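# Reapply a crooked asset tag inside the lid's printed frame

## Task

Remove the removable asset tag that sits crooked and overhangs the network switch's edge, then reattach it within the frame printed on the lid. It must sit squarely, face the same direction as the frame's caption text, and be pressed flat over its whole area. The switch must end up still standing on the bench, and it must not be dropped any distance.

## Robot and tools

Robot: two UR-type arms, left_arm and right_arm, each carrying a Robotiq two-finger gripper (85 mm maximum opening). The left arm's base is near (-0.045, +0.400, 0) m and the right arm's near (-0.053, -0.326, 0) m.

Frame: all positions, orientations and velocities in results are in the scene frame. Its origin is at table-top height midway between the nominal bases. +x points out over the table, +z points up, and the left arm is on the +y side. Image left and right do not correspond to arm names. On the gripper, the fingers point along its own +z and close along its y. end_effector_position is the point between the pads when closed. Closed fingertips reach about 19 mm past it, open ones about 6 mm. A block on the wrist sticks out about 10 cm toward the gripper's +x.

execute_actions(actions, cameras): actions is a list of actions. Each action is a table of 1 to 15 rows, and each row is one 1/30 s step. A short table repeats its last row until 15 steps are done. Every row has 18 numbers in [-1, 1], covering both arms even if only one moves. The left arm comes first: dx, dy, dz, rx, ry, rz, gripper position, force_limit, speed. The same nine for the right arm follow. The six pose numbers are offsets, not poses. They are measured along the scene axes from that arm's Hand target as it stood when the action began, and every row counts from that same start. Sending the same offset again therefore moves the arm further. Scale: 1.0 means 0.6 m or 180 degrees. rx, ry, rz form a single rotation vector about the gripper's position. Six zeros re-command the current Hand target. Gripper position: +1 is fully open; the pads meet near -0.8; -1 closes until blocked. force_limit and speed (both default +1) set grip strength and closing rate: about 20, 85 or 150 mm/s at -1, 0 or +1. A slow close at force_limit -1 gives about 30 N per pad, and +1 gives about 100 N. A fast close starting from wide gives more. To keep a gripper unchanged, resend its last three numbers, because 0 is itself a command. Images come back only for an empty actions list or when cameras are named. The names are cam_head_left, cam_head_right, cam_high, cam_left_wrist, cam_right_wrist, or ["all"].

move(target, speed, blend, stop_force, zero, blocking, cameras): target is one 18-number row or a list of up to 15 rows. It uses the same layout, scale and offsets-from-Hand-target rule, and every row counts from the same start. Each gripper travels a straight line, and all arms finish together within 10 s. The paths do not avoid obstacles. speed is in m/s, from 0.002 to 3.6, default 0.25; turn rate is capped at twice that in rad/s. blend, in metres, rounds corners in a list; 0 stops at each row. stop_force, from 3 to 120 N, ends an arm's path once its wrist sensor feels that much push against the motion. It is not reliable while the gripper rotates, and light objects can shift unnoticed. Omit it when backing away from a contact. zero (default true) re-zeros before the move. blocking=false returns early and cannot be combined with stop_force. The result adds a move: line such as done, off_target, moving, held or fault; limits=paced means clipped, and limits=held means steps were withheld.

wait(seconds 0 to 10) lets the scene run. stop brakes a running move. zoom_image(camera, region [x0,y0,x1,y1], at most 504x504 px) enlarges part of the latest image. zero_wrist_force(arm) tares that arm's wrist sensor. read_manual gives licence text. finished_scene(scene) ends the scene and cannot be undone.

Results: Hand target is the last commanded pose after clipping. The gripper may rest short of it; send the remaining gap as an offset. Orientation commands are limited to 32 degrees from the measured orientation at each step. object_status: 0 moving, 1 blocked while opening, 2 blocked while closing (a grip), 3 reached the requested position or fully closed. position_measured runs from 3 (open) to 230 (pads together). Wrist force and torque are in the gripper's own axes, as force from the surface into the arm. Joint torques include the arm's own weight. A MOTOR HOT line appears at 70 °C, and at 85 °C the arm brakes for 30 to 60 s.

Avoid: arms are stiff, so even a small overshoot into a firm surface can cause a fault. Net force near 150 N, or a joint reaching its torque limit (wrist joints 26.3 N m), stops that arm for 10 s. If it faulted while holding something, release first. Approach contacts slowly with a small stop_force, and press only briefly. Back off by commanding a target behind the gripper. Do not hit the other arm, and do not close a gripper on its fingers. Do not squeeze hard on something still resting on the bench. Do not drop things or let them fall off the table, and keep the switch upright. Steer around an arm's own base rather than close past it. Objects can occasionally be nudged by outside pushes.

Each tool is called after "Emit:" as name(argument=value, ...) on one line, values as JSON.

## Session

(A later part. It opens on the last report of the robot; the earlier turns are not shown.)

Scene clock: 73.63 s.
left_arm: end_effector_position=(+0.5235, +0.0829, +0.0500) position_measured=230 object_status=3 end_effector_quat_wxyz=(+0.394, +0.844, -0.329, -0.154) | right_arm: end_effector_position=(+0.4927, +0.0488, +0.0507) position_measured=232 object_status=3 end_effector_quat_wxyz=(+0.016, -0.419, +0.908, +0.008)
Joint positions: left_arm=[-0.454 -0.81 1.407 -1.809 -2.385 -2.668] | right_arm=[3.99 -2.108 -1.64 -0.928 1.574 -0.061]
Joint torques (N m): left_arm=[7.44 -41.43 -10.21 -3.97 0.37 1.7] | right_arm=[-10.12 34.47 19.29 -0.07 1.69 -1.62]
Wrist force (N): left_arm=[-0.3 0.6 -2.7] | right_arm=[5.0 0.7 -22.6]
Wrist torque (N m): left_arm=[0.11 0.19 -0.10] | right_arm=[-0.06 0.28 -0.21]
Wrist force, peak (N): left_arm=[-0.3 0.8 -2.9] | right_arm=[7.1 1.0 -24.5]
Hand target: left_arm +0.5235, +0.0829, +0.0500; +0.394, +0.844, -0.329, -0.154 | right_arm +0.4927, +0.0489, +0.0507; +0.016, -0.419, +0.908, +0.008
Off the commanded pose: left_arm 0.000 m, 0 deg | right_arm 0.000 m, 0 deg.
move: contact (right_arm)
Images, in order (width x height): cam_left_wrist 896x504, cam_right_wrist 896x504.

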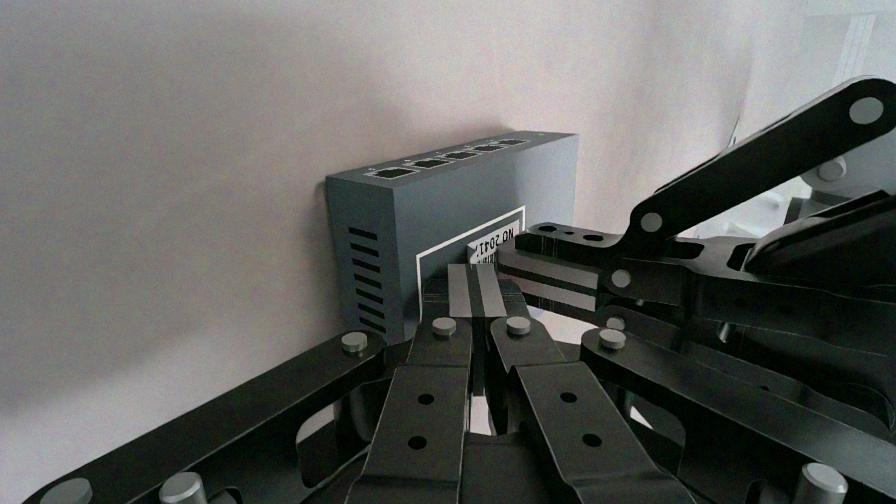

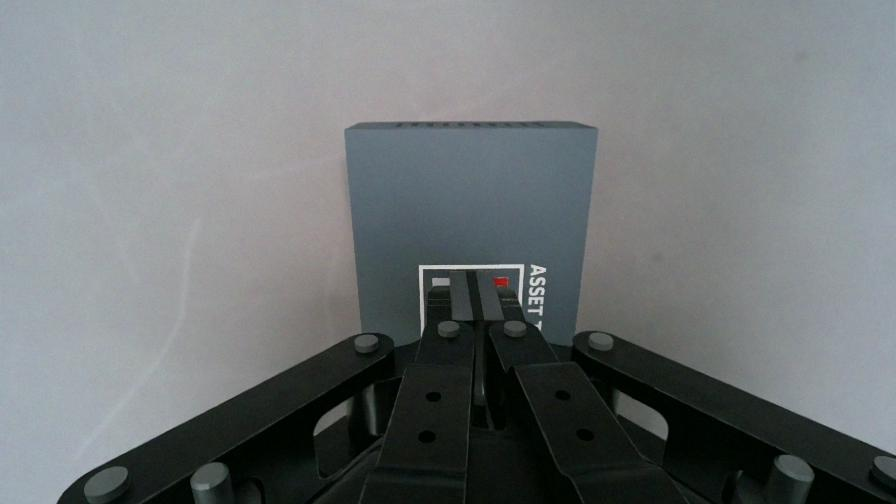

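Emit:
move(target=[[0,0,0,0,0,0,-1,-0.8,-1,0,0,0.007,0,0,0,-1,-1,0],[0,0,0,0,0,0,-1,-0.8,-1,0.0076,-0.0065,0.007,0,0,0,-1,-1,0]], speed=0.04)

Emit:
move(target=[0,0,0,0,0,0,-1,-0.8,-1,0,0,-0.016,0,0,0,-1,-1,0], speed=0.008, stop_force=18)

Emit:
move(target=[0,0,0,0,0,0,-1,-0.8,-1,0,0,0.08,0,0,0,1,-1,0], speed=0.08)

Scene clock: 76.73 s.
left_arm: end_effector_position=(+0.5235, +0.0829, +0.0500) position_measured=230 object_status=3 end_effector_quat_wxyz=(+0.394, +0.844, -0.329, -0.154) | right_arm: end_effector_position=(+0.4972, +0.0450, +0.0549) position_measured=232 object_status=3 end_effector_quat_wxyz=(+0.016, -0.419, +0.908, +0.008)
Joint positions: left_arm=[-0.454 -0.81 1.407 -1.809 -2.385 -2.668] | right_arm=[3.981 -2.106 -1.631 -0.94 1.574 -0.07]
Joint torques (N m): left_arm=[7.41 -40.75 -10.22 -3.78 0.41 1.52] | right_arm=[-12.58 34.67 29 0.51 2.01 -1.82]
Wrist force (N): left_arm=[-0.4 0.7 -2.1] | right_arm=[-0.6 -0.1 -0.5]
Wrist torque (N m): left_arm=[0.13 0.21 -0.11] | right_arm=[-0.05 0.18 -0.02]
Wrist force, peak (N): left_arm=[-0.1 0.9 -2.8] | right_arm=[4.9 0.8 -22.6]
Hand target: left_arm +0.5235, +0.0829, +0.0500; +0.394, +0.844, -0.329, -0.154 | right_arm +0.4973, +0.0450, +0.0549; +0.016, -0.419, +0.908, +0.008
Off the commanded pose: left_arm 0.000 m, 0 deg | right_arm 0.000 m, 0 deg.
move: done

Scene clock: 78.43 s.
left_arm: end_effector_position=(+0.5235, +0.0829, +0.0500) position_measured=230 object_status=3 end_effector_quat_wxyz=(+0.394, +0.844, -0.329, -0.154) | right_arm: end_effector_position=(+0.4973, +0.0450, +0.0507) position_measured=232 object_status=3 end_effector_quat_wxyz=(+0.016, -0.419, +0.908, +0.008)
Joint positions: left_arm=[-0.454 -0.81 1.407 -1.809 -2.385 -2.668] | right_arm=[3.981 -2.111 -1.635 -0.93 1.574 -0.07]
Joint torques (N m): left_arm=[7.04 -42.76 -10.4 -3.94 0.27 1.55] | right_arm=[-8.72 36.42 20.86 -0.32 1.36 -1.76]
Wrist force (N): left_arm=[-0.1 0.6 -2.3] | right_arm=[1.9 0.4 -21.7]
Wrist torque (N m): left_arm=[0.10 0.17 -0.11] | right_arm=[-0.05 0.33 -0.03]
Wrist force, peak (N): left_arm=[-0.1 0.7 -2.9] | right_arm=[8.8 1.2 -31.7]
Hand target: left_arm +0.5235, +0.0829, +0.0500; +0.394, +0.844, -0.329, -0.154 | right_arm +0.4973, +0.0450, +0.0507; +0.016, -0.419, +0.908, +0.008 (not the last commanded pose)
Off the commanded pose: left_arm 0.000 m, 0 deg | right_arm 0.005 m, 0 deg.
move: contact (right_arm)

Scene clock: 79.77 s.
left_arm: end_effector_position=(+0.5235, +0.0829, +0.0500) position_measured=230 object_status=3 end_effector_quat_wxyz=(+0.394, +0.844, -0.329, -0.154) | right_arm: end_effector_position=(+0.4973, +0.0450, +0.0987) position_measured=3 object_status=0 end_effector_quat_wxyz=(+0.016, -0.419, +0.908, +0.008)
Joint positions: left_arm=[-0.454 -0.81 1.407 -1.809 -2.385 -2.668] | right_arm=[3.981 -2.052 -1.587 -1.037 1.574 -0.07]
Joint torques (N m): left_arm=[7.77 -42.3 -10.61 -3.84 0.17 1.46] | right_arm=[-8.54 46.44 31.41 0.55 -0.62 -0.37]
Wrist force (N): left_arm=[-0.2 0.5 -2.5] | right_arm=[-0.7 0.3 -0.7]
Wrist torque (N m): left_arm=[0.10 0.18 -0.11] | right_arm=[0.01 0.18 -0.02]
Wrist force, peak (N): left_arm=[-0.1 0.8 -2.8] | right_arm=[2.2 0.4 -21.5]
Hand target: left_arm +0.5235, +0.0829, +0.0500; +0.394, +0.844, -0.329, -0.154 | right_arm +0.4973, +0.0450, +0.0987; +0.016, -0.419, +0.908, +0.008
Off the commanded pose: left_arm 0.000 m, 0 deg | right_arm 0.000 m, 0 deg.
move: done

Emit:
move(target=[[0,0,0,0,0,0,-1,-0.8,-1,-0.0413,-0.0333,0,-0.0087,0.0074,0,1,-1,0],[0,0,0,0,0,0,-1,-0.8,-1,-0.0413,-0.0333,-0.1378,-0.0087,0.0074,0,1,-1,0],[0,0,0,0,0,0,-1,-0.8,-1,-0.0413,-0.0333,-0.1378,-0.0087,0.0074,0,-0.9,0.5,-1]], speed=[0.08,0.06,0.05], cameras=["cam_right_wrist","cam_left_wrist"])

Scene clock: 84.90 s.
left_arm: end_effector_position=(+0.5235, +0.0829, +0.0500) position_measured=230 object_status=3 end_effector_quat_wxyz=(+0.394, +0.844, -0.329, -0.154) | right_arm: end_effector_position=(+0.4725, +0.0250, +0.0160) position_measured=37 object_status=0 end_effector_quat_wxyz=(+0.000, -0.419, +0.908, +0.000)
Joint positions: left_arm=[-0.454 -0.81 1.407 -1.809 -2.385 -2.668] | right_arm=[3.988 -2.112 -1.733 -0.867 1.571 -0.063]
Joint torques (N m): left_arm=[7.04 -42.05 -10.96 -3.8 0.06 1.11] | right_arm=[4.44 29.42 11.64 4.41 -2.17 -0.99]
Wrist force (N): left_arm=[-0.2 0.6 -2.4] | right_arm=[15.0 3.0 -31.0]
Wrist torque (N m): left_arm=[0.10 0.18 -0.11] | right_arm=[-0.13 -0.24 -0.34]
Wrist force, peak (N): left_arm=[0.0 0.6 -3.0] | right_arm=[14.7 3.2 -31.4]
Hand target: left_arm +0.5235, +0.0829, +0.0500; +0.394, +0.844, -0.329, -0.154 | right_arm +0.4725, +0.0250, +0.0160; +0.000, -0.419, +0.908, +0.000
Off the commanded pose: left_arm 0.000 m, 0 deg | right_arm 0.000 m, 0 deg.
move: done
Images, in order (width x height): cam_left_wrist 896x504, cam_right_wrist 896x504.

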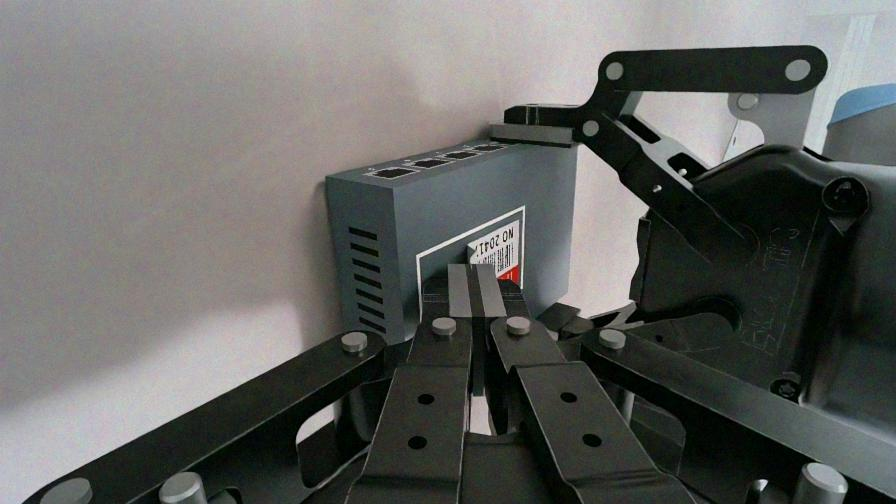

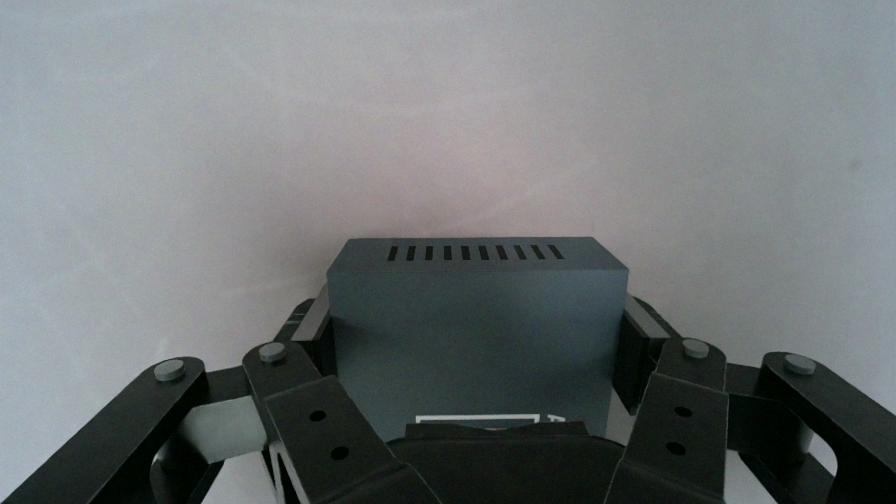

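Emit:
move(target=[[-0.0038,-0.0042,0.0043,0.0572,-0.0527,0,-1,-0.8,-1,0,0,0,0,0,0,-0.9,0.5,-1],[-0.0038,-0.0042,0.0043,0.0572,-0.0527,0,-0.68,-1,-1,0,0,0,0,0,0,-0.9,0.5,-1]], speed=0.05, cameras=["cam_left_wrist"])

Emit:
zoom_image(camera="cam_left_wrist", region=[380, 130, 620, 370])

Scene clock: 89.73 s.
left_arm: end_effector_position=(+0.5217, +0.0808, +0.0521) position_measured=230 object_status=3 end_effector_quat_wxyz=(+0.307, +0.879, -0.343, -0.121) | right_arm: end_effector_position=(+0.4726, +0.0250, +0.0160) position_measured=37 object_status=2 end_effector_quat_wxyz=(+0.000, -0.419, +0.908, +0.000)
Joint positions: left_arm=[-0.507 -0.886 1.476 -1.954 -2.216 -2.808] | right_arm=[3.988 -2.112 -1.733 -0.867 1.571 -0.063]
Joint torques (N m): left_arm=[6.24 -38.68 -25.43 0.11 -2.79 2.21] | right_arm=[-9.08 19.69 12.15 2.36 -2.76 -0.91]
Wrist force (N): left_arm=[-0.4 0.7 -3.8] | right_arm=[15.2 3.0 -30.3]
Wrist torque (N m): left_arm=[0.06 0.20 -0.10] | right_arm=[-0.13 -0.24 -0.33]
Wrist force, peak (N): left_arm=[-0.3 0.3 -4.5] | right_arm=[15.1 3.1 -31.2]
Hand target: left_arm +0.5217, +0.0808, +0.0521; +0.308, +0.879, -0.343, -0.121 (not the last commanded pose) | right_arm +0.4725, +0.0250, +0.0160; +0.000, -0.419, +0.908, +0.000
Tool commands: left_gripper/position=-1.0 left_gripper/force_limit=-0.8 left_gripper/speed=-1.0 right_gripper/position=-0.9 right_gripper/force_limit=+0.5 right_gripper/speed=-1.0
Off the commanded pose: left_arm 0.001 m, 3 deg | right_arm 0.000 m, 0 deg.
move: held (left_arm; a check stopped the path); path passed 0 of 2 targets; target 2's new numbers were not sent; limits=held
pose unreachable (left arm): on one or more control steps of this call, first in action 0 (counted from 0), this arm could not follow its commanded pose, so it was not sent that pose on those steps. It may still have moved: this result reports where it is.
cause: moving toward the commanded pose would bring a part of the arm too close to another arm (a part of this arm just beyond joint 3 (elbow) and a part of the right arm just beyond its joint 5 (wrist 2), along the way the arms are being sent, or toward where that arm still pushes).
Images, in order (width x height): cam_left_wrist 896x504.

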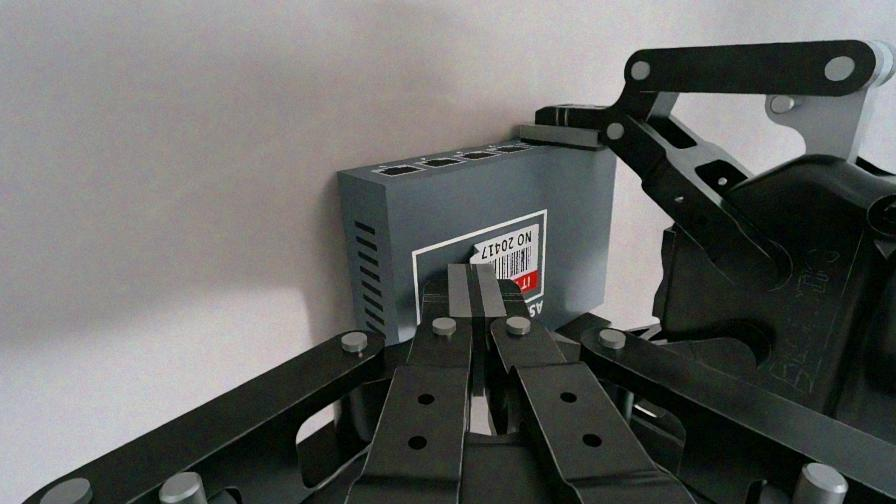

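Scaled by 2.100 from the camera's 896x504 image, which has a finer 1280x720 frame.

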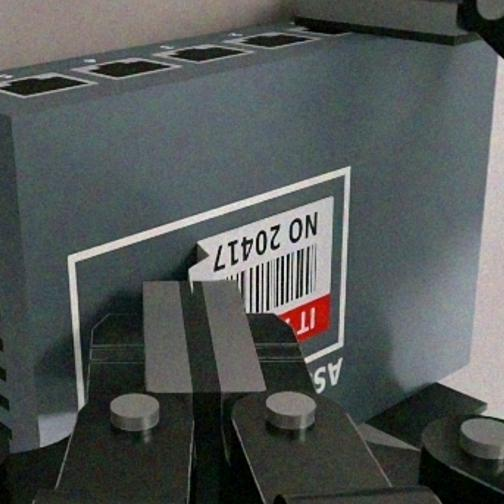

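Emit:
move(target=[[0,0,0.0008,0,0,0,-0.68,-1,-1,0,0,0,0,0,0,-0.9,0.5,-1],[0.0064,0.0077,0.003,0,0,0,-0.68,-1,-1,0,0,0,0,0,0,-0.9,0.5,-1]], speed=0.02, cameras=["cam_left_wrist"])

Emit:
zoom_image(camera="cam_left_wrist", region=[380, 130, 620, 370])

Scene clock: 92.10 s.
left_arm: end_effector_position=(+0.5255, +0.0854, +0.0539) position_measured=215 object_status=3 end_effector_quat_wxyz=(+0.308, +0.879, -0.343, -0.121) | right_arm: end_effector_position=(+0.4725, +0.0250, +0.0160) position_measured=37 object_status=2 end_effector_quat_wxyz=(+0.000, -0.419, +0.908, +0.000)
Joint positions: left_arm=[-0.499 -0.884 1.465 -1.939 -2.215 -2.798] | right_arm=[3.988 -2.112 -1.733 -0.867 1.571 -0.063]
Joint torques (N m): left_arm=[9.58 -41.44 -26.29 -0.62 0.73 2.11] | right_arm=[-9.33 24.89 11.46 1.3 -2.11 -0.9]
Wrist force (N): left_arm=[-1.0 0.6 1.7] | right_arm=[-5.6 0.9 -20.7]
Wrist torque (N m): left_arm=[0.09 0.21 -0.09] | right_arm=[-0.12 0.34 -0.22]
Wrist force, peak (N): left_arm=[-0.3 5.2 11.5] | right_arm=[14.9 3.1 -31.0]
Hand target: left_arm +0.5256, +0.0854, +0.0539; +0.308, +0.879, -0.343, -0.121 | right_arm +0.4725, +0.0250, +0.0160; +0.000, -0.419, +0.908, +0.000
Off the commanded pose: left_arm 0.000 m, 0 deg | right_arm 0.000 m, 0 deg.
move: done
Images, in order (width x height): cam_left_wrist 896x504.

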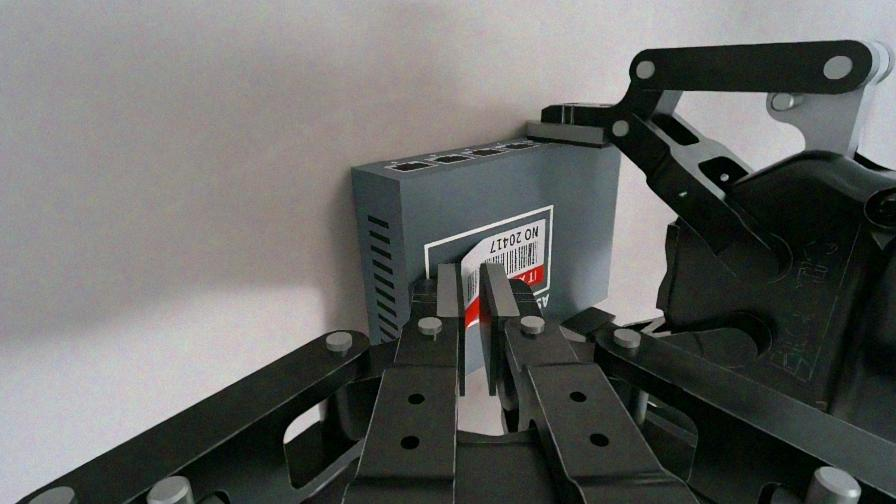

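Scaled by 2.100 from the camera's 896x504 image, which has a finer 1280x720 frame.

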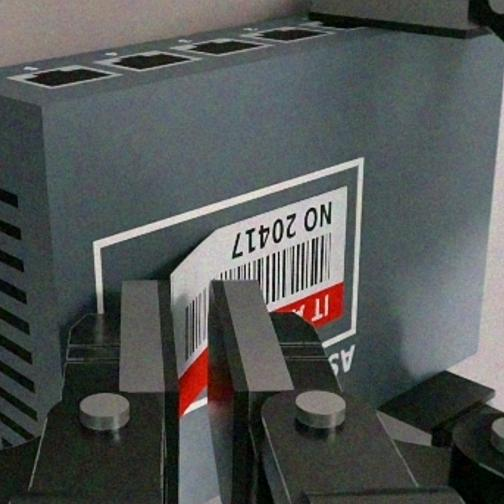

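Emit:
move(target=[0.0149,0.018,0.015,0,0,0,-0.68,-1,-1,0,0,0,0,0,0,-0.9,0.5,-1], speed=0.03, cameras=["cam_left_wrist"])

Emit:
move(target=[[0.06,0.08,0.1,0,0,0,-0.68,-1,-1,0,0,0,0,0,0,1,-1,0],[0.1,0.3,0.2,0,0,0,-0.68,-1,-1,0,0,0.1,0,0,0,1,-1,0],[0.1,0.3,0.2,0,0,0,-0.68,-1,-1,-0.0167,-0.0195,0.215,0.0845,-0.0722,0,1,-1,0]], speed=[0.12,0.15,0.12], cameras=["cam_right_wrist"])

Emit:
zoom_image(camera="cam_right_wrist", region=[400, 190, 520, 310])

Scene clock: 94.20 s.
left_arm: end_effector_position=(+0.5345, +0.0962, +0.0629) position_measured=215 object_status=3 end_effector_quat_wxyz=(+0.308, +0.879, -0.343, -0.121) | right_arm: end_effector_position=(+0.4726, +0.0250, +0.0160) position_measured=37 object_status=2 end_effector_quat_wxyz=(+0.000, -0.419, +0.908, +0.000)
Joint positions: left_arm=[-0.479 -0.885 1.436 -1.894 -2.21 -2.774] | right_arm=[3.988 -2.112 -1.733 -0.867 1.571 -0.063]
Joint torques (N m): left_arm=[8.49 -48.43 -27.37 -0.34 0.61 2.19] | right_arm=[-9.12 33.84 11.94 -0.03 -0.29 -0.83]
Wrist force (N): left_arm=[-0.8 0.1 0.5] | right_arm=[-5.4 0.9 -20.2]
Wrist torque (N m): left_arm=[0.12 0.16 -0.09] | right_arm=[-0.11 0.35 -0.22]
Wrist force, peak (N): left_arm=[-1.1 0.8 2.5] | right_arm=[-5.9 1.0 -20.7]
Hand target: left_arm +0.5345, +0.0962, +0.0629; +0.308, +0.879, -0.343, -0.121 | right_arm +0.4725, +0.0250, +0.0160; +0.000, -0.419, +0.908, +0.000
Off the commanded pose: left_arm 0.000 m, 0 deg | right_arm 0.000 m, 0 deg.
move: done
Images, in order (width x height): cam_left_wrist 896x504.

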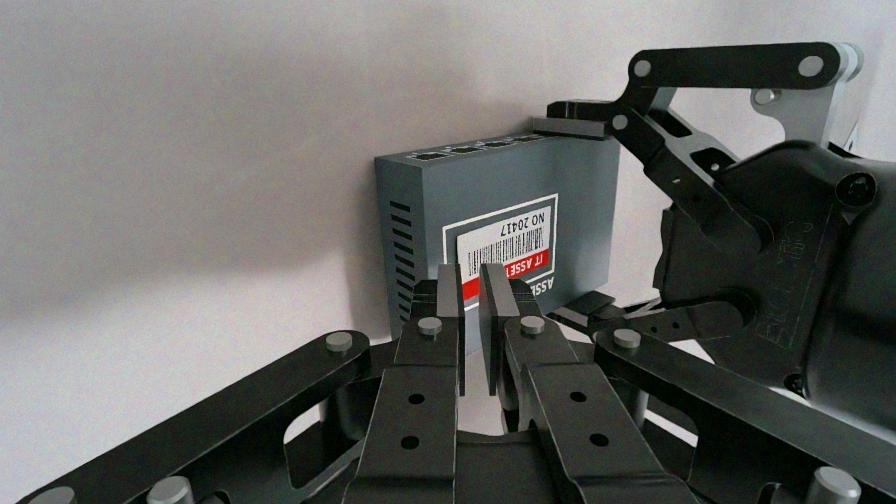

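Scene clock: 98.83 s.
left_arm: end_effector_position=(+0.5945, +0.2762, +0.1829) position_measured=215 object_status=3 end_effector_quat_wxyz=(+0.308, +0.879, -0.343, -0.121) | right_arm: end_effector_position=(+0.4625, +0.0133, +0.1450) position_measured=3 object_status=3 end_effector_quat_wxyz=(+0.158, -0.413, +0.894, +0.073)
Joint positions: left_arm=[-0.215 -0.913 1.108 -1.366 -2.128 -2.469] | right_arm=[3.975 -1.808 -1.938 -0.618 1.597 -0.071]
Joint torques (N m): left_arm=[8.97 -42.58 -28.92 0.17 0.65 2.3] | right_arm=[-11.94 35.21 14.02 5.31 2 -1.52]
Wrist force (N): left_arm=[-0.9 0.1 0.3] | right_arm=[-0.7 0.2 -0.5]
Wrist torque (N m): left_arm=[0.14 0.18 -0.11] | right_arm=[-0.02 0.23 -0.08]
Wrist force, peak (N): left_arm=[-0.8 -0.3 1.7] | right_arm=[-5.5 0.6 -20.2]
Hand target: left_arm +0.5945, +0.2762, +0.1829; +0.308, +0.879, -0.343, -0.121 | right_arm +0.4625, +0.0133, +0.1450; +0.158, -0.413, +0.894, +0.073
Off the commanded pose: left_arm 0.000 m, 0 deg | right_arm 0.000 m, 0 deg.
move: done
Images, in order (width x height): cam_right_wrist 896x504.

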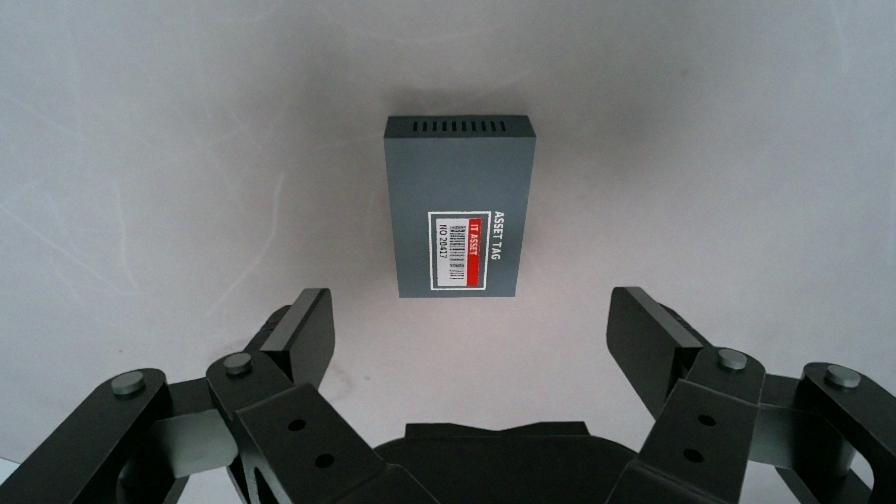

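Scaled by 4.200 from the camera's 896x504 image, which has a finer 1280x720 frame.

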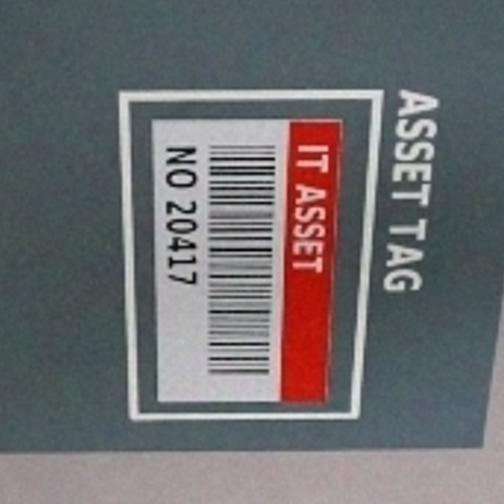

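Emit:
move(target=[[0,0,0,0,0,0,-0.68,-1,-1,0,0,0,0,0,0,-1,-1,0],[0,0,0,0,0,0,-0.68,-1,-1,0.0578,0.069,-0.145,-0.0845,0.0722,0,-1,-1,0]], speed=0.12)

Emit:
move(target=[0,0,0,0,0,0,-0.68,-1,-1,0,0,-0.03,0,0,0,-1,-1,0], speed=0.008, stop_force=18)

Emit:
move(target=[[0,0,0.005,0,0,0,-0.68,-1,-1,0,0,0,0,0,0,-1,-1,0],[0,0,0,0,0,0,-0.68,-1,-1,0,0,0.006,0,0,0,-1,-1,0],[0,0,0,0,0,0,-0.68,-1,-1,-0.0089,0.0076,0.006,0,0,0,-1,-1,0]], speed=0.05)

Emit:
move(target=[0,0,0,0,0,0,-0.68,-1,-1,0,0,-0.015,0,0,0,-1,-1,0], speed=0.008, stop_force=18)

Emit:
move(target=[[0,0,0,0,0,0,-0.68,-1,-1,0,0,0.006,0,0,0,-1,-1,0],[0,0,0,0,0,0,-0.68,-1,-1,0.0177,-0.0152,0.006,0,0,0,-1,-1,0]], speed=0.05)

Emit:
move(target=[0,0,0,0,0,0,-0.68,-1,-1,0,0,-0.015,0,0,0,-1,-1,0], speed=0.008, stop_force=18)

Emit:
move(target=[[0,0,0,0,0,0,-0.68,-1,-1,0,0,0.01,0,0,0,-1,-1,0],[0,0,0,0,0,0,-0.68,-1,-1,0.0095,0.029,0.01,0,0,0,-1,-1,0]], speed=0.05, cameras=["cam_right_wrist"])

Scene clock: 106.90 s.
left_arm: end_effector_position=(+0.5945, +0.2762, +0.1829) position_measured=215 object_status=3 end_effector_quat_wxyz=(+0.308, +0.879, -0.343, -0.121) | right_arm: end_effector_position=(+0.4972, +0.0547, +0.0580) position_measured=232 object_status=3 end_effector_quat_wxyz=(+0.000, -0.419, +0.908, +0.000)
Joint positions: left_arm=[-0.215 -0.913 1.108 -1.366 -2.128 -2.469] | right_arm=[3.992 -2.125 -1.577 -1.009 1.571 -0.059]
Joint torques (N m): left_arm=[7.99 -43.46 -28.79 0.26 0.8 2.13] | right_arm=[13.98 35.71 30.63 0.62 -2.35 1.28]
Wrist force (N): left_arm=[-0.8 0.1 0.2] | right_arm=[-0.7 0.2 -0.7]
Wrist torque (N m): left_arm=[0.13 0.18 -0.10] | right_arm=[-0.01 0.18 -0.21]
Wrist force, peak (N): left_arm=[-1.3 -0.2 0.3] | right_arm=[-1.1 0.4 -1.1]
Hand target: left_arm +0.5945, +0.2762, +0.1829; +0.308, +0.879, -0.343, -0.121 | right_arm +0.4972, +0.0547, +0.0580; +0.000, -0.419, +0.908, +0.000
Off the commanded pose: left_arm 0.000 m, 0 deg | right_arm 0.000 m, 0 deg.
move: done

Scene clock: 109.03 s.
left_arm: end_effector_position=(+0.5945, +0.2762, +0.1829) position_measured=215 object_status=3 end_effector_quat_wxyz=(+0.308, +0.879, -0.343, -0.121) | right_arm: end_effector_position=(+0.4972, +0.0547, +0.0506) position_measured=232 object_status=3 end_effector_quat_wxyz=(+0.000, -0.419, +0.908, +0.000)
Joint positions: left_arm=[-0.215 -0.913 1.108 -1.366 -2.128 -2.469] | right_arm=[3.992 -2.135 -1.584 -0.993 1.571 -0.059]
Joint torques (N m): left_arm=[7.73 -43.05 -28.68 0.09 0.78 2.02] | right_arm=[13.53 35.43 23.82 0.15 -2.13 1.08]
Wrist force (N): left_arm=[-1.0 0.2 0.1] | right_arm=[6.2 0.8 -22.4]
Wrist torque (N m): left_arm=[0.15 0.19 -0.10] | right_arm=[-0.02 0.14 -0.21]
Wrist force, peak (N): left_arm=[-1.2 0.2 0.6] | right_arm=[12.5 1.4 -32.4]
Hand target: left_arm +0.5945, +0.2762, +0.1829; +0.308, +0.879, -0.343, -0.121 | right_arm +0.4972, +0.0547, +0.0506; +0.000, -0.419, +0.908, +0.000 (not the last commanded pose)
Off the commanded pose: left_arm 0.000 m, 0 deg | right_arm 0.011 m, 0 deg.
move: contact (right_arm)

Scene clock: 110.37 s.
left_arm: end_effector_position=(+0.5945, +0.2762, +0.1829) position_measured=215 object_status=3 end_effector_quat_wxyz=(+0.308, +0.879, -0.343, -0.121) | right_arm: end_effector_position=(+0.4920, +0.0592, +0.0542) position_measured=232 object_status=3 end_effector_quat_wxyz=(+0.000, -0.419, +0.908, +0.000)
Joint positions: left_arm=[-0.215 -0.913 1.108 -1.366 -2.128 -2.469] | right_arm=[4.003 -2.127 -1.587 -0.999 1.571 -0.048]
Joint torques (N m): left_arm=[8.42 -42.79 -13.67 -3.96 0.65 2.15] | right_arm=[13.21 48.16 13.84 4.7 -1.74 1.38]
Wrist force (N): left_arm=[-1.1 -0.1 0.4] | right_arm=[-0.7 0.1 -0.5]
Wrist torque (N m): left_arm=[0.11 0.21 -0.10] | right_arm=[-0.02 0.18 -0.22]
Wrist force, peak (N): left_arm=[-0.9 -0.1 0.8] | right_arm=[6.3 0.9 -22.5]
Hand target: left_arm +0.5945, +0.2762, +0.1829; +0.308, +0.879, -0.343, -0.121 | right_arm +0.4919, +0.0593, +0.0542; +0.000, -0.419, +0.908, +0.000
Off the commanded pose: left_arm 0.000 m, 0 deg | right_arm 0.000 m, 0 deg.
move: done

Scene clock: 112.00 s.
left_arm: end_effector_position=(+0.5945, +0.2762, +0.1829) position_measured=215 object_status=3 end_effector_quat_wxyz=(+0.308, +0.879, -0.343, -0.121) | right_arm: end_effector_position=(+0.4919, +0.0593, +0.0506) position_measured=232 object_status=3 end_effector_quat_wxyz=(+0.000, -0.419, +0.908, +0.000)
Joint positions: left_arm=[-0.215 -0.913 1.108 -1.366 -2.128 -2.469] | right_arm=[4.003 -2.132 -1.59 -0.991 1.571 -0.048]
Joint torques (N m): left_arm=[7.78 -43.07 -14.12 -3.89 0.37 1.82] | right_arm=[13.7 35.35 23.27 0.08 -1.67 1.19]
Wrist force (N): left_arm=[-0.7 -0.2 0.5] | right_arm=[6.5 0.9 -23.1]
Wrist torque (N m): left_arm=[0.10 0.15 -0.11] | right_arm=[-0.04 0.15 -0.21]
Wrist force, peak (N): left_arm=[-1.1 0.1 0.5] | right_arm=[12.5 1.5 -33.1]
Hand target: left_arm +0.5945, +0.2762, +0.1829; +0.308, +0.879, -0.343, -0.121 | right_arm +0.4919, +0.0593, +0.0506; +0.000, -0.419, +0.908, +0.000 (not the last commanded pose)
Off the commanded pose: left_arm 0.000 m, 0 deg | right_arm 0.005 m, 0 deg.
move: contact (right_arm)

Scene clock: 113.23 s.
left_arm: end_effector_position=(+0.5945, +0.2762, +0.1829) position_measured=215 object_status=3 end_effector_quat_wxyz=(+0.308, +0.879, -0.343, -0.121) | right_arm: end_effector_position=(+0.5025, +0.0503, +0.0542) position_measured=232 object_status=3 end_effector_quat_wxyz=(+0.000, -0.419, +0.908, +0.000)
Joint positions: left_arm=[-0.215 -0.913 1.108 -1.366 -2.128 -2.469] | right_arm=[3.982 -2.134 -1.575 -1.003 1.571 -0.069]
Joint torques (N m): left_arm=[7.28 -43.3 -15.06 -3.95 0.35 1.46] | right_arm=[-11.65 35.92 30.36 0.51 -1.37 -1.78]
Wrist force (N): left_arm=[-0.9 0.2 0.6] | right_arm=[-0.6 0.3 -0.5]
Wrist torque (N m): left_arm=[0.16 0.19 -0.10] | right_arm=[0.03 0.17 -0.01]
Wrist force, peak (N): left_arm=[-1.1 0.0 0.5] | right_arm=[6.8 1.1 -23.4]
Hand target: left_arm +0.5945, +0.2762, +0.1829; +0.308, +0.879, -0.343, -0.121 | right_arm +0.5025, +0.0502, +0.0542; +0.000, -0.419, +0.908, +0.000
Off the commanded pose: left_arm 0.000 m, 0 deg | right_arm 0.000 m, 0 deg.
move: done

Scene clock: 114.90 s.
left_arm: end_effector_position=(+0.5945, +0.2762, +0.1829) position_measured=215 object_status=3 end_effector_quat_wxyz=(+0.308, +0.879, -0.343, -0.121) | right_arm: end_effector_position=(+0.5026, +0.0502, +0.0506) position_measured=232 object_status=3 end_effector_quat_wxyz=(+0.000, -0.419, +0.908, +0.000)
Joint positions: left_arm=[-0.215 -0.913 1.108 -1.366 -2.128 -2.469] | right_arm=[3.982 -2.139 -1.578 -0.995 1.571 -0.07]
Joint torques (N m): left_arm=[8.01 -42.64 -13.84 -3.95 0.1 1.31] | right_arm=[-8.36 35.82 23.62 0.02 1.56 -1.5]
Wrist force (N): left_arm=[-0.7 -0.1 0.3] | right_arm=[6.0 1.3 -22.1]
Wrist torque (N m): left_arm=[0.11 0.16 -0.10] | right_arm=[-0.03 0.12 -0.02]
Wrist force, peak (N): left_arm=[-1.2 -0.2 0.4] | right_arm=[11.9 1.8 -31.6]
Hand target: left_arm +0.5945, +0.2762, +0.1829; +0.308, +0.879, -0.343, -0.121 | right_arm +0.5026, +0.0502, +0.0506; +0.000, -0.419, +0.908, +0.000 (not the last commanded pose)
Off the commanded pose: left_arm 0.000 m, 0 deg | right_arm 0.005 m, 0 deg.
move: contact (right_arm)

Scene clock: 116.33 s.
left_arm: end_effector_position=(+0.5945, +0.2762, +0.1829) position_measured=215 object_status=3 end_effector_quat_wxyz=(+0.308, +0.879, -0.343, -0.121) | right_arm: end_effector_position=(+0.5083, +0.0676, +0.0566) position_measured=232 object_status=3 end_effector_quat_wxyz=(+0.000, -0.419, +0.908, +0.000)
Joint positions: left_arm=[-0.215 -0.913 1.108 -1.366 -2.128 -2.469] | right_arm=[3.994 -2.161 -1.522 -1.029 1.571 -0.058]
Joint torques (N m): left_arm=[7.65 -42.78 -14.27 -3.7 -0.17 0.74] | right_arm=[13.51 36.68 29.29 0.6 0.82 1.15]
Wrist force (N): left_arm=[-0.6 0.1 0.3] | right_arm=[-0.7 0.4 -0.6]
Wrist torque (N m): left_arm=[0.14 0.13 -0.10] | right_arm=[0.02 0.18 -0.22]
Wrist force, peak (N): left_arm=[-1.1 -0.2 0.4] | right_arm=[5.9 1.3 -21.9]
Hand target: left_arm +0.5945, +0.2762, +0.1829; +0.308, +0.879, -0.343, -0.121 | right_arm +0.5083, +0.0676, +0.0566; +0.000, -0.419, +0.908, +0.000
Off the commanded pose: left_arm 0.000 m, 0 deg | right_arm 0.000 m, 0 deg.
move: done
Images, in order (width x height): cam_right_wrist 896x504.

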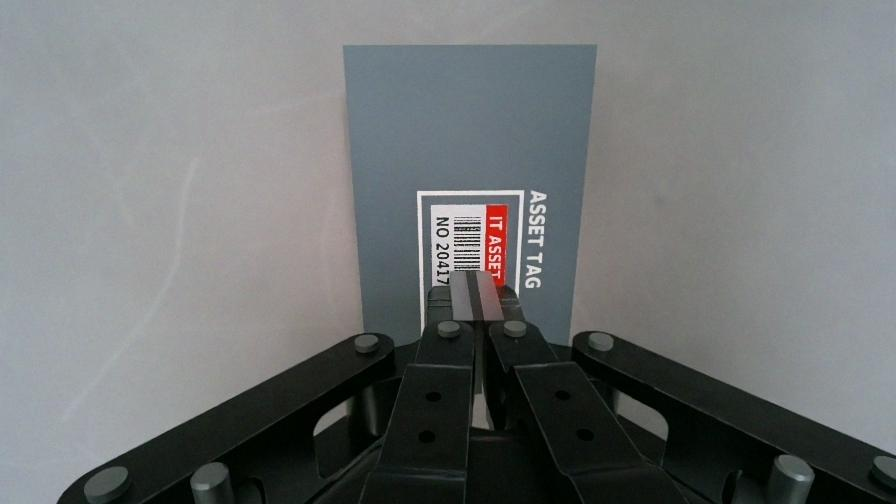

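Emit:
move(target=[0,0,0,0,0,0,-0.68,-1,-1,0.0016,-0.0014,-0.02,0,0,0,-1,-1,0], speed=0.008, stop_force=18)

Emit:
move(target=[[0,0,0,0,0,0,-0.68,-1,-1,0,0,0.006,0,0,0,-1,-1,0],[0,0,0,0,0,0,-0.68,-1,-1,-0.0089,0.0076,0.006,0,0,0,-1,-1,0]], speed=0.05)

Emit:
move(target=[0,0,0,0,0,0,-0.68,-1,-1,0,0,-0.015,0,0,0,-1,-1,0], speed=0.008, stop_force=18)

Emit:
move(target=[[0,0,0,0,0,0,-0.68,-1,-1,0,0,0.006,0,0,0,-1,-1,0],[0,0,0,0,0,0,-0.68,-1,-1,0.0177,-0.0152,0.006,0,0,0,-1,-1,0]], speed=0.05)

Emit:
move(target=[0,0,0,0,0,0,-0.68,-1,-1,0,0,-0.015,0,0,0,-1,-1,0], speed=0.008, stop_force=18)

Emit:
move(target=[[0,0,0,0,0,0,-0.68,-1,-1,0,0,0.01,0,0,0,-1,-1,0],[0,0,0,0,0,0,-0.68,-1,-1,0.0085,0.0278,0.01,0,0,0,-1,-1,0]], speed=0.05)

Emit:
move(target=[0,0,0,0,0,0,-0.68,-1,-1,0,0,-0.02,0,0,0,-1,-1,0], speed=0.008, stop_force=18)

Emit:
move(target=[[0,0,0,0,0,0,-0.68,-1,-1,0,0,0.006,0,0,0,-1,-1,0],[0,0,0,0,0,0,-0.68,-1,-1,-0.0089,0.0076,0.006,0,0,0,-1,-1,0]], speed=0.05)

Emit:
move(target=[0,0,0,0,0,0,-0.68,-1,-1,0,0,-0.015,0,0,0,-1,-1,0], speed=0.008, stop_force=18)

Emit:
move(target=[[0,0,0,0,0,0,-0.68,-1,-1,0,0,0.006,0,0,0,-1,-1,0],[0,0,0,0,0,0,-0.68,-1,-1,0.0177,-0.0152,0.006,0,0,0,-1,-1,0]], speed=0.05)

Emit:
move(target=[0,0,0,0,0,0,-0.68,-1,-1,0,0,-0.015,0,0,0,-1,-1,0], speed=0.008, stop_force=18)

Emit:
move(target=[[0,0,0,0,0,0,-0.68,-1,-1,0,0,0.03,0,0,0,-1,-1,0],[0,0,0,0,0,0,-0.68,-1,-1,-0.077,-0.107,0.14,0.0845,-0.0722,0,-1,-1,0]], speed=0.12, cameras=["cam_right_wrist"])

Emit:
zoom_image(camera="cam_right_wrist", region=[400, 180, 530, 310])

Scene clock: 122.37 s.
left_arm: end_effector_position=(+0.5945, +0.2762, +0.1829) position_measured=215 object_status=3 end_effector_quat_wxyz=(+0.308, +0.879, -0.343, -0.121) | right_arm: end_effector_position=(+0.5088, +0.0672, +0.0506) position_measured=232 object_status=3 end_effector_quat_wxyz=(+0.000, -0.419, +0.908, +0.000)
Joint positions: left_arm=[-0.215 -0.913 1.108 -1.366 -2.128 -2.469] | right_arm=[3.993 -2.168 -1.527 -1.016 1.571 -0.058]
Joint torques (N m): left_arm=[7.87 -43.09 -14.23 -3.86 -0.79 -0.19] | right_arm=[3.46 35.9 24.15 -0.11 -1.26 0.34]
Wrist force (N): left_arm=[-0.8 0.0 0.5] | right_arm=[5.9 2.7 -22.6]
Wrist torque (N m): left_arm=[0.12 0.17 -0.10] | right_arm=[-0.07 0.12 -0.12]
Wrist force, peak (N): left_arm=[-1.1 -0.1 0.7] | right_arm=[11.7 3.1 -31.7]
Hand target: left_arm +0.5945, +0.2762, +0.1829; +0.308, +0.879, -0.343, -0.121 | right_arm +0.5088, +0.0672, +0.0506; +0.000, -0.419, +0.908, +0.000 (not the last commanded pose)
Off the commanded pose: left_arm 0.000 m, 0 deg | right_arm 0.006 m, 0 deg.
move: contact (right_arm)

Scene clock: 123.43 s.
left_arm: end_effector_position=(+0.5945, +0.2762, +0.1829) position_measured=215 object_status=3 end_effector_quat_wxyz=(+0.308, +0.879, -0.343, -0.121) | right_arm: end_effector_position=(+0.5035, +0.0717, +0.0542) position_measured=232 object_status=3 end_effector_quat_wxyz=(+0.000, -0.419, +0.908, +0.000)
Joint positions: left_arm=[-0.215 -0.913 1.108 -1.366 -2.128 -2.469] | right_arm=[4.003 -2.161 -1.53 -1.021 1.571 -0.048]
Joint torques (N m): left_arm=[8.27 -43.4 -14.33 -3.9 -0.88 -0.52] | right_arm=[12.9 50.26 14.6 4.51 -1.04 1.2]
Wrist force (N): left_arm=[-0.9 -0.3 0.4] | right_arm=[-0.5 0.3 -0.6]
Wrist torque (N m): left_arm=[0.09 0.20 -0.10] | right_arm=[0.01 0.14 -0.21]
Wrist force, peak (N): left_arm=[-1.2 -0.2 0.2] | right_arm=[5.8 2.6 -22.4]
Hand target: left_arm +0.5945, +0.2762, +0.1829; +0.308, +0.879, -0.343, -0.121 | right_arm +0.5034, +0.0718, +0.0542; +0.000, -0.419, +0.908, +0.000
Off the commanded pose: left_arm 0.000 m, 0 deg | right_arm 0.000 m, 0 deg.
move: done

Scene clock: 125.07 s.
left_arm: end_effector_position=(+0.5945, +0.2762, +0.1829) position_measured=215 object_status=3 end_effector_quat_wxyz=(+0.308, +0.879, -0.343, -0.121) | right_arm: end_effector_position=(+0.5035, +0.0718, +0.0506) position_measured=232 object_status=3 end_effector_quat_wxyz=(+0.000, -0.419, +0.908, +0.000)
Joint positions: left_arm=[-0.215 -0.913 1.108 -1.366 -2.128 -2.469] | right_arm=[4.003 -2.165 -1.533 -1.013 1.571 -0.048]
Joint torques (N m): left_arm=[7.33 -43.37 -14.08 -3.98 -1.09 -0.8] | right_arm=[12.9 36.4 23.44 -0.07 -1.47 1.1]
Wrist force (N): left_arm=[-0.8 0.2 0.3] | right_arm=[6.3 0.7 -22.8]
Wrist torque (N m): left_arm=[0.16 0.17 -0.10] | right_arm=[-0.03 0.15 -0.22]
Wrist force, peak (N): left_arm=[-1.2 -0.1 0.3] | right_arm=[11.8 1.1 -32.4]
Hand target: left_arm +0.5945, +0.2762, +0.1829; +0.308, +0.879, -0.343, -0.121 | right_arm +0.5035, +0.0718, +0.0506; +0.000, -0.419, +0.908, +0.000 (not the last commanded pose)
Off the commanded pose: left_arm 0.000 m, 0 deg | right_arm 0.005 m, 0 deg.
move: contact (right_arm)

Scene clock: 126.27 s.
left_arm: end_effector_position=(+0.5945, +0.2762, +0.1829) position_measured=215 object_status=3 end_effector_quat_wxyz=(+0.308, +0.879, -0.343, -0.121) | right_arm: end_effector_position=(+0.5140, +0.0628, +0.0542) position_measured=232 object_status=3 end_effector_quat_wxyz=(+0.000, -0.419, +0.908, +0.000)
Joint positions: left_arm=[-0.215 -0.913 1.108 -1.366 -2.128 -2.469] | right_arm=[3.983 -2.168 -1.518 -1.026 1.571 -0.069]
Joint torques (N m): left_arm=[7.35 -44.54 -14.49 -3.9 -1.2 -1.02] | right_arm=[-12.2 37.38 29.02 0.55 -1.6 -1.67]
Wrist force (N): left_arm=[-0.6 -0.1 0.2] | right_arm=[-0.8 0.3 -0.3]
Wrist torque (N m): left_arm=[0.11 0.14 -0.10] | right_arm=[0.02 0.20 -0.01]
Wrist force, peak (N): left_arm=[-1.1 0.3 0.4] | right_arm=[6.4 0.7 -22.7]
Hand target: left_arm +0.5945, +0.2762, +0.1829; +0.308, +0.879, -0.343, -0.121 | right_arm +0.5141, +0.0627, +0.0542; +0.000, -0.419, +0.908, +0.000
Off the commanded pose: left_arm 0.000 m, 0 deg | right_arm 0.000 m, 0 deg.
move: done

Scene clock: 127.93 s.
left_arm: end_effector_position=(+0.5945, +0.2762, +0.1829) position_measured=215 object_status=3 end_effector_quat_wxyz=(+0.308, +0.879, -0.343, -0.121) | right_arm: end_effector_position=(+0.5141, +0.0627, +0.0507) position_measured=232 object_status=3 end_effector_quat_wxyz=(+0.000, -0.419, +0.908, +0.000)
Joint positions: left_arm=[-0.215 -0.913 1.108 -1.366 -2.128 -2.469] | right_arm=[3.983 -2.172 -1.521 -1.018 1.571 -0.069]
Joint torques (N m): left_arm=[8.32 -43.73 -13.46 -3.95 -1.61 -1.39] | right_arm=[-8.97 37.58 22.59 -0.01 0.39 -1.5]
Wrist force (N): left_arm=[-1.0 0.1 0.4] | right_arm=[5.6 1.3 -21.5]
Wrist torque (N m): left_arm=[0.14 0.20 -0.11] | right_arm=[-0.04 0.14 -0.03]
Wrist force, peak (N): left_arm=[-1.1 0.3 0.5] | right_arm=[10.9 1.5 -30.3]
Hand target: left_arm +0.5945, +0.2762, +0.1829; +0.308, +0.879, -0.343, -0.121 | right_arm +0.5141, +0.0627, +0.0507; +0.000, -0.419, +0.908, +0.000 (not the last commanded pose)
Off the commanded pose: left_arm 0.000 m, 0 deg | right_arm 0.005 m, 0 deg.
move: contact (right_arm)

Scene clock: 129.37 s.
left_arm: end_effector_position=(+0.5945, +0.2762, +0.1829) position_measured=215 object_status=3 end_effector_quat_wxyz=(+0.308, +0.879, -0.343, -0.121) | right_arm: end_effector_position=(+0.5192, +0.0794, +0.0567) position_measured=232 object_status=3 end_effector_quat_wxyz=(+0.000, -0.419, +0.908, +0.000)
Joint positions: left_arm=[-0.215 -0.913 1.108 -1.366 -2.128 -2.469] | right_arm=[3.994 -2.193 -1.467 -1.051 1.571 -0.057]
Joint torques (N m): left_arm=[7.15 -43.36 -14.64 -3.89 -1.7 -1.37] | right_arm=[14.33 39.47 29.57 0.67 -0.51 1.14]
Wrist force (N): left_arm=[-1.0 0.2 0.3] | right_arm=[-0.8 0.1 -0.5]
Wrist torque (N m): left_arm=[0.15 0.20 -0.10] | right_arm=[-0.02 0.20 -0.21]
Wrist force, peak (N): left_arm=[-1.2 -0.1 0.5] | right_arm=[5.7 1.2 -21.4]
Hand target: left_arm +0.5945, +0.2762, +0.1829; +0.308, +0.879, -0.343, -0.121 | right_arm +0.5192, +0.0794, +0.0567; +0.000, -0.419, +0.908, +0.000
Off the commanded pose: left_arm 0.000 m, 0 deg | right_arm 0.000 m, 0 deg.
move: done

Scene clock: 131.33 s.
left_arm: end_effector_position=(+0.5945, +0.2762, +0.1829) position_measured=215 object_status=3 end_effector_quat_wxyz=(+0.308, +0.879, -0.343, -0.121) | right_arm: end_effector_position=(+0.5193, +0.0794, +0.0507) position_measured=232 object_status=3 end_effector_quat_wxyz=(+0.000, -0.419, +0.908, +0.000)
Joint positions: left_arm=[-0.215 -0.913 1.108 -1.366 -2.128 -2.469] | right_arm=[3.994 -2.2 -1.472 -1.039 1.571 -0.057]
Joint torques (N m): left_arm=[7.43 -43.44 -14.13 -3.91 -2.03 -1.38] | right_arm=[13.06 39.4 23.94 0.02 -1.72 1.05]
Wrist force (N): left_arm=[-1.0 0.1 0.2] | right_arm=[5.0 1.0 -21.1]
Wrist torque (N m): left_arm=[0.14 0.20 -0.09] | right_arm=[0.01 0.24 -0.21]
Wrist force, peak (N): left_arm=[-1.3 0.0 0.4] | right_arm=[9.5 1.1 -29.2]
Hand target: left_arm +0.5945, +0.2762, +0.1829; +0.308, +0.879, -0.343, -0.121 | right_arm +0.5193, +0.0794, +0.0507; +0.000, -0.419, +0.908, +0.000 (not the last commanded pose)
Off the commanded pose: left_arm 0.000 m, 0 deg | right_arm 0.006 m, 0 deg.
move: contact (right_arm)

Scene clock: 132.40 s.
left_arm: end_effector_position=(+0.5945, +0.2762, +0.1829) position_measured=215 object_status=3 end_effector_quat_wxyz=(+0.308, +0.879, -0.343, -0.121) | right_arm: end_effector_position=(+0.5140, +0.0839, +0.0543) position_measured=232 object_status=3 end_effector_quat_wxyz=(+0.000, -0.419, +0.908, +0.000)
Joint positions: left_arm=[-0.215 -0.913 1.108 -1.366 -2.128 -2.469] | right_arm=[4.004 -2.193 -1.475 -1.044 1.571 -0.047]
Joint torques (N m): left_arm=[7.47 -42.97 -13.74 -3.84 -2.17 -1.41] | right_arm=[12.84 50.84 15.02 4.68 -1.69 1.25]
Wrist force (N): left_arm=[-0.7 -0.5 0.4] | right_arm=[-0.8 0.3 -0.5]
Wrist torque (N m): left_arm=[0.05 0.16 -0.10] | right_arm=[0.01 0.20 -0.22]
Wrist force, peak (N): left_arm=[-1.1 0.0 0.3] | right_arm=[5.4 0.6 -21.4]
Hand target: left_arm +0.5945, +0.2762, +0.1829; +0.308, +0.879, -0.343, -0.121 | right_arm +0.5139, +0.0840, +0.0543; +0.000, -0.419, +0.908, +0.000
Off the commanded pose: left_arm 0.000 m, 0 deg | right_arm 0.000 m, 0 deg.
move: done

Scene clock: 134.03 s.
left_arm: end_effector_position=(+0.5945, +0.2762, +0.1829) position_measured=215 object_status=3 end_effector_quat_wxyz=(+0.308, +0.879, -0.343, -0.121) | right_arm: end_effector_position=(+0.5139, +0.0840, +0.0507) position_measured=232 object_status=3 end_effector_quat_wxyz=(+0.001, -0.419, +0.908, +0.001)
Joint positions: left_arm=[-0.215 -0.913 1.108 -1.366 -2.128 -2.469] | right_arm=[4.004 -2.197 -1.478 -1.036 1.571 -0.047]
Joint torques (N m): left_arm=[7.56 -43.41 -14.99 -3.96 -2.26 -1.5] | right_arm=[14.18 38.02 23.89 0.16 -2.07 1.15]
Wrist force (N): left_arm=[-1.0 -0.3 0.3] | right_arm=[5.3 1.1 -21.4]
Wrist torque (N m): left_arm=[0.08 0.20 -0.10] | right_arm=[0.00 0.19 -0.21]
Wrist force, peak (N): left_arm=[-0.9 0.1 0.9] | right_arm=[9.4 1.2 -29.7]
Hand target: left_arm +0.5945, +0.2762, +0.1829; +0.308, +0.879, -0.343, -0.121 | right_arm +0.5139, +0.0840, +0.0507; +0.001, -0.419, +0.908, +0.001 (not the last commanded pose)
Off the commanded pose: left_arm 0.000 m, 0 deg | right_arm 0.005 m, 0 deg.
move: contact (right_arm)

Scene clock: 135.23 s.
left_arm: end_effector_position=(+0.5945, +0.2762, +0.1829) position_measured=215 object_status=3 end_effector_quat_wxyz=(+0.308, +0.879, -0.343, -0.121) | right_arm: end_effector_position=(+0.5245, +0.0750, +0.0543) position_measured=232 object_status=3 end_effector_quat_wxyz=(+0.001, -0.419, +0.908, +0.000)
Joint positions: left_arm=[-0.215 -0.913 1.108 -1.366 -2.128 -2.469] | right_arm=[3.984 -2.2 -1.463 -1.049 1.571 -0.067]
Joint torques (N m): left_arm=[8 -44.04 -14.54 -3.97 -2.34 -1.44] | right_arm=[-10.97 39.1 30.41 0.67 -1 -1.95]
Wrist force (N): left_arm=[-0.8 0.0 0.4] | right_arm=[-0.9 0.0 -0.4]
Wrist torque (N m): left_arm=[0.12 0.17 -0.10] | right_arm=[-0.02 0.21 -0.02]
Wrist force, peak (N): left_arm=[-1.2 0.2 0.5] | right_arm=[5.1 0.8 -21.5]
Hand target: left_arm +0.5945, +0.2762, +0.1829; +0.308, +0.879, -0.343, -0.121 | right_arm +0.5246, +0.0749, +0.0543; +0.001, -0.419, +0.908, +0.001
Off the commanded pose: left_arm 0.000 m, 0 deg | right_arm 0.000 m, 0 deg.
move: done

Scene clock: 136.87 s.
left_arm: end_effector_position=(+0.5945, +0.2762, +0.1829) position_measured=215 object_status=3 end_effector_quat_wxyz=(+0.308, +0.879, -0.343, -0.121) | right_arm: end_effector_position=(+0.5246, +0.0749, +0.0506) position_measured=232 object_status=3 end_effector_quat_wxyz=(+0.001, -0.419, +0.908, +0.001)
Joint positions: left_arm=[-0.215 -0.913 1.108 -1.366 -2.128 -2.469] | right_arm=[3.984 -2.204 -1.466 -1.041 1.571 -0.067]
Joint torques (N m): left_arm=[7.06 -43.51 -14.05 -3.77 -2.61 -1.42] | right_arm=[-9.09 36.93 23.72 0.18 1 -1.59]
Wrist force (N): left_arm=[-1.1 0.2 0.2] | right_arm=[5.2 1.1 -22.4]
Wrist torque (N m): left_arm=[0.15 0.22 -0.10] | right_arm=[-0.01 0.22 -0.02]
Wrist force, peak (N): left_arm=[-1.1 0.2 0.2] | right_arm=[9.4 1.4 -30.5]
Hand target: left_arm +0.5945, +0.2762, +0.1829; +0.308, +0.879, -0.343, -0.121 | right_arm +0.5246, +0.0749, +0.0507; +0.001, -0.419, +0.908, +0.001 (not the last commanded pose)
Off the commanded pose: left_arm 0.000 m, 0 deg | right_arm 0.005 m, 0 deg.
move: contact (right_arm)

Scene clock: 139.57 s.
left_arm: end_effector_position=(+0.5945, +0.2762, +0.1829) position_measured=215 object_status=3 end_effector_quat_wxyz=(+0.308, +0.879, -0.343, -0.121) | right_arm: end_effector_position=(+0.4784, +0.0108, +0.1346) position_measured=232 object_status=3 end_effector_quat_wxyz=(+0.158, -0.413, +0.894, +0.073)
Joint positions: left_arm=[-0.215 -0.913 1.108 -1.366 -2.128 -2.469] | right_arm=[3.951 -1.849 -1.916 -0.597 1.605 -0.095]
Joint torques (N m): left_arm=[6.9 -43.8 -14.2 -3.77 -2.42 -1.5] | right_arm=[-12.53 37.57 13.46 5.29 2.3 -1.81]
Wrist force (N): left_arm=[-0.7 -0.1 0.5] | right_arm=[-0.8 0.4 -0.6]
Wrist torque (N m): left_arm=[0.12 0.15 -0.10] | right_arm=[0.00 0.26 -0.07]
Wrist force, peak (N): left_arm=[-1.3 -0.2 0.6] | right_arm=[5.3 0.9 -22.2]
Hand target: left_arm +0.5945, +0.2762, +0.1829; +0.308, +0.879, -0.343, -0.121 | right_arm +0.4784, +0.0107, +0.1347; +0.158, -0.413, +0.894, +0.073
Off the commanded pose: left_arm 0.000 m, 0 deg | right_arm 0.000 m, 0 deg.
move: done
Images, in order (width x height): cam_right_wrist 896x504.

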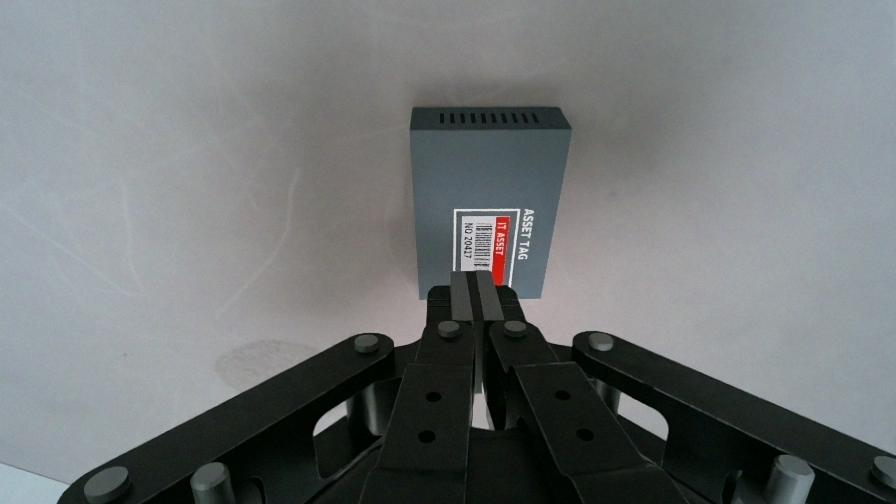

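Scaled by 3.877 from the camera's 896x504 image, which has a finer 1280x720 frame.

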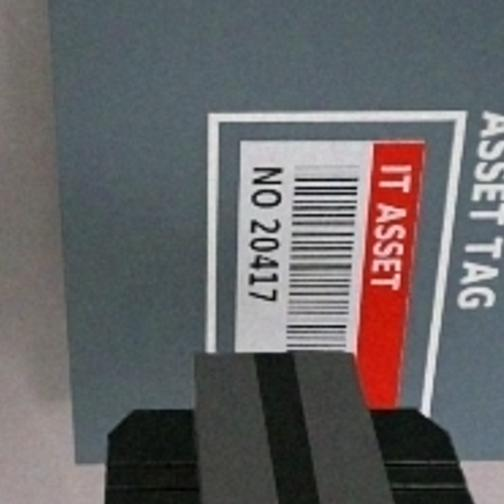

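Emit:
move(target=[0,0,0,0,0,0,-0.68,-1,-1,-0.1,0,0.08,0,0,0,1,-1,0], speed=0.15, cameras=["cam_right_wrist"])

Scene clock: 142.83 s.
left_arm: end_effector_position=(+0.5945, +0.2762, +0.1829) position_measured=215 object_status=3 end_effector_quat_wxyz=(+0.308, +0.879, -0.343, -0.121) | right_arm: end_effector_position=(+0.4184, +0.0107, +0.1827) position_measured=3 object_status=0 end_effector_quat_wxyz=(+0.158, -0.413, +0.894, +0.073)
Joint positions: left_arm=[-0.215 -0.913 1.108 -1.366 -2.128 -2.469] | right_arm=[4.037 -1.67 -1.994 -0.698 1.576 -0.014]
Joint torques (N m): left_arm=[6.43 -44.12 -14.35 -3.85 -2.44 -1.33] | right_arm=[13.97 31.71 14.93 0.83 -2.27 1.03]
Wrist force (N): left_arm=[-0.9 -0.1 0.4] | right_arm=[-0.8 0.2 -0.6]
Wrist torque (N m): left_arm=[0.10 0.18 -0.10] | right_arm=[-0.03 0.24 -0.28]
Wrist force, peak (N): left_arm=[-1.1 -0.2 0.7] | right_arm=[-0.4 1.1 -1.7]
Hand target: left_arm +0.5945, +0.2762, +0.1829; +0.308, +0.879, -0.343, -0.121 | right_arm +0.4184, +0.0107, +0.1827; +0.158, -0.413, +0.894, +0.073
Off the commanded pose: left_arm 0.000 m, 0 deg | right_arm 0.000 m, 0 deg.
move: done
Images, in order (width x height): cam_right_wrist 896x504.

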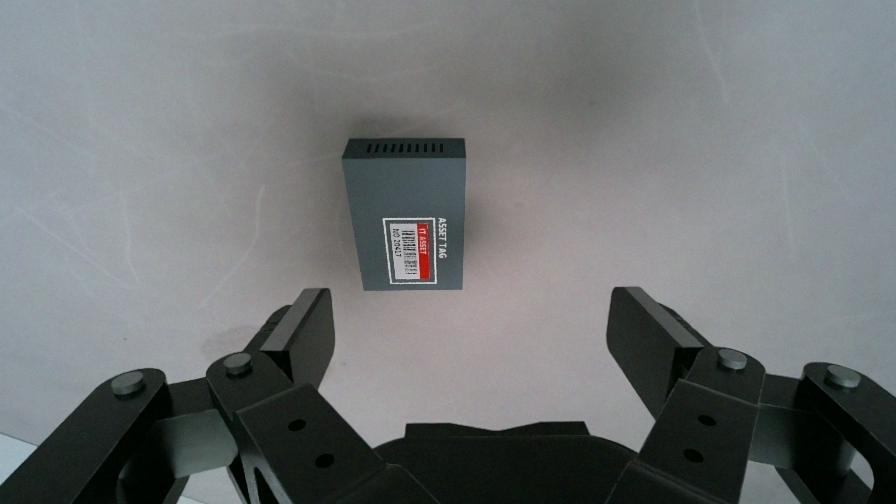

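Emit:
zoom_image(camera="cam_right_wrist", region=[360, 200, 480, 300])

Scaled by 4.200 from the camera's 896x504 image, which has a finer 1280x720 frame.

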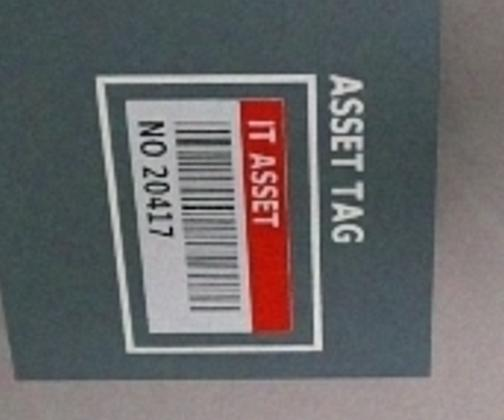

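Emit:
finished_scene(scene=2)

The scene is finished: the task was done.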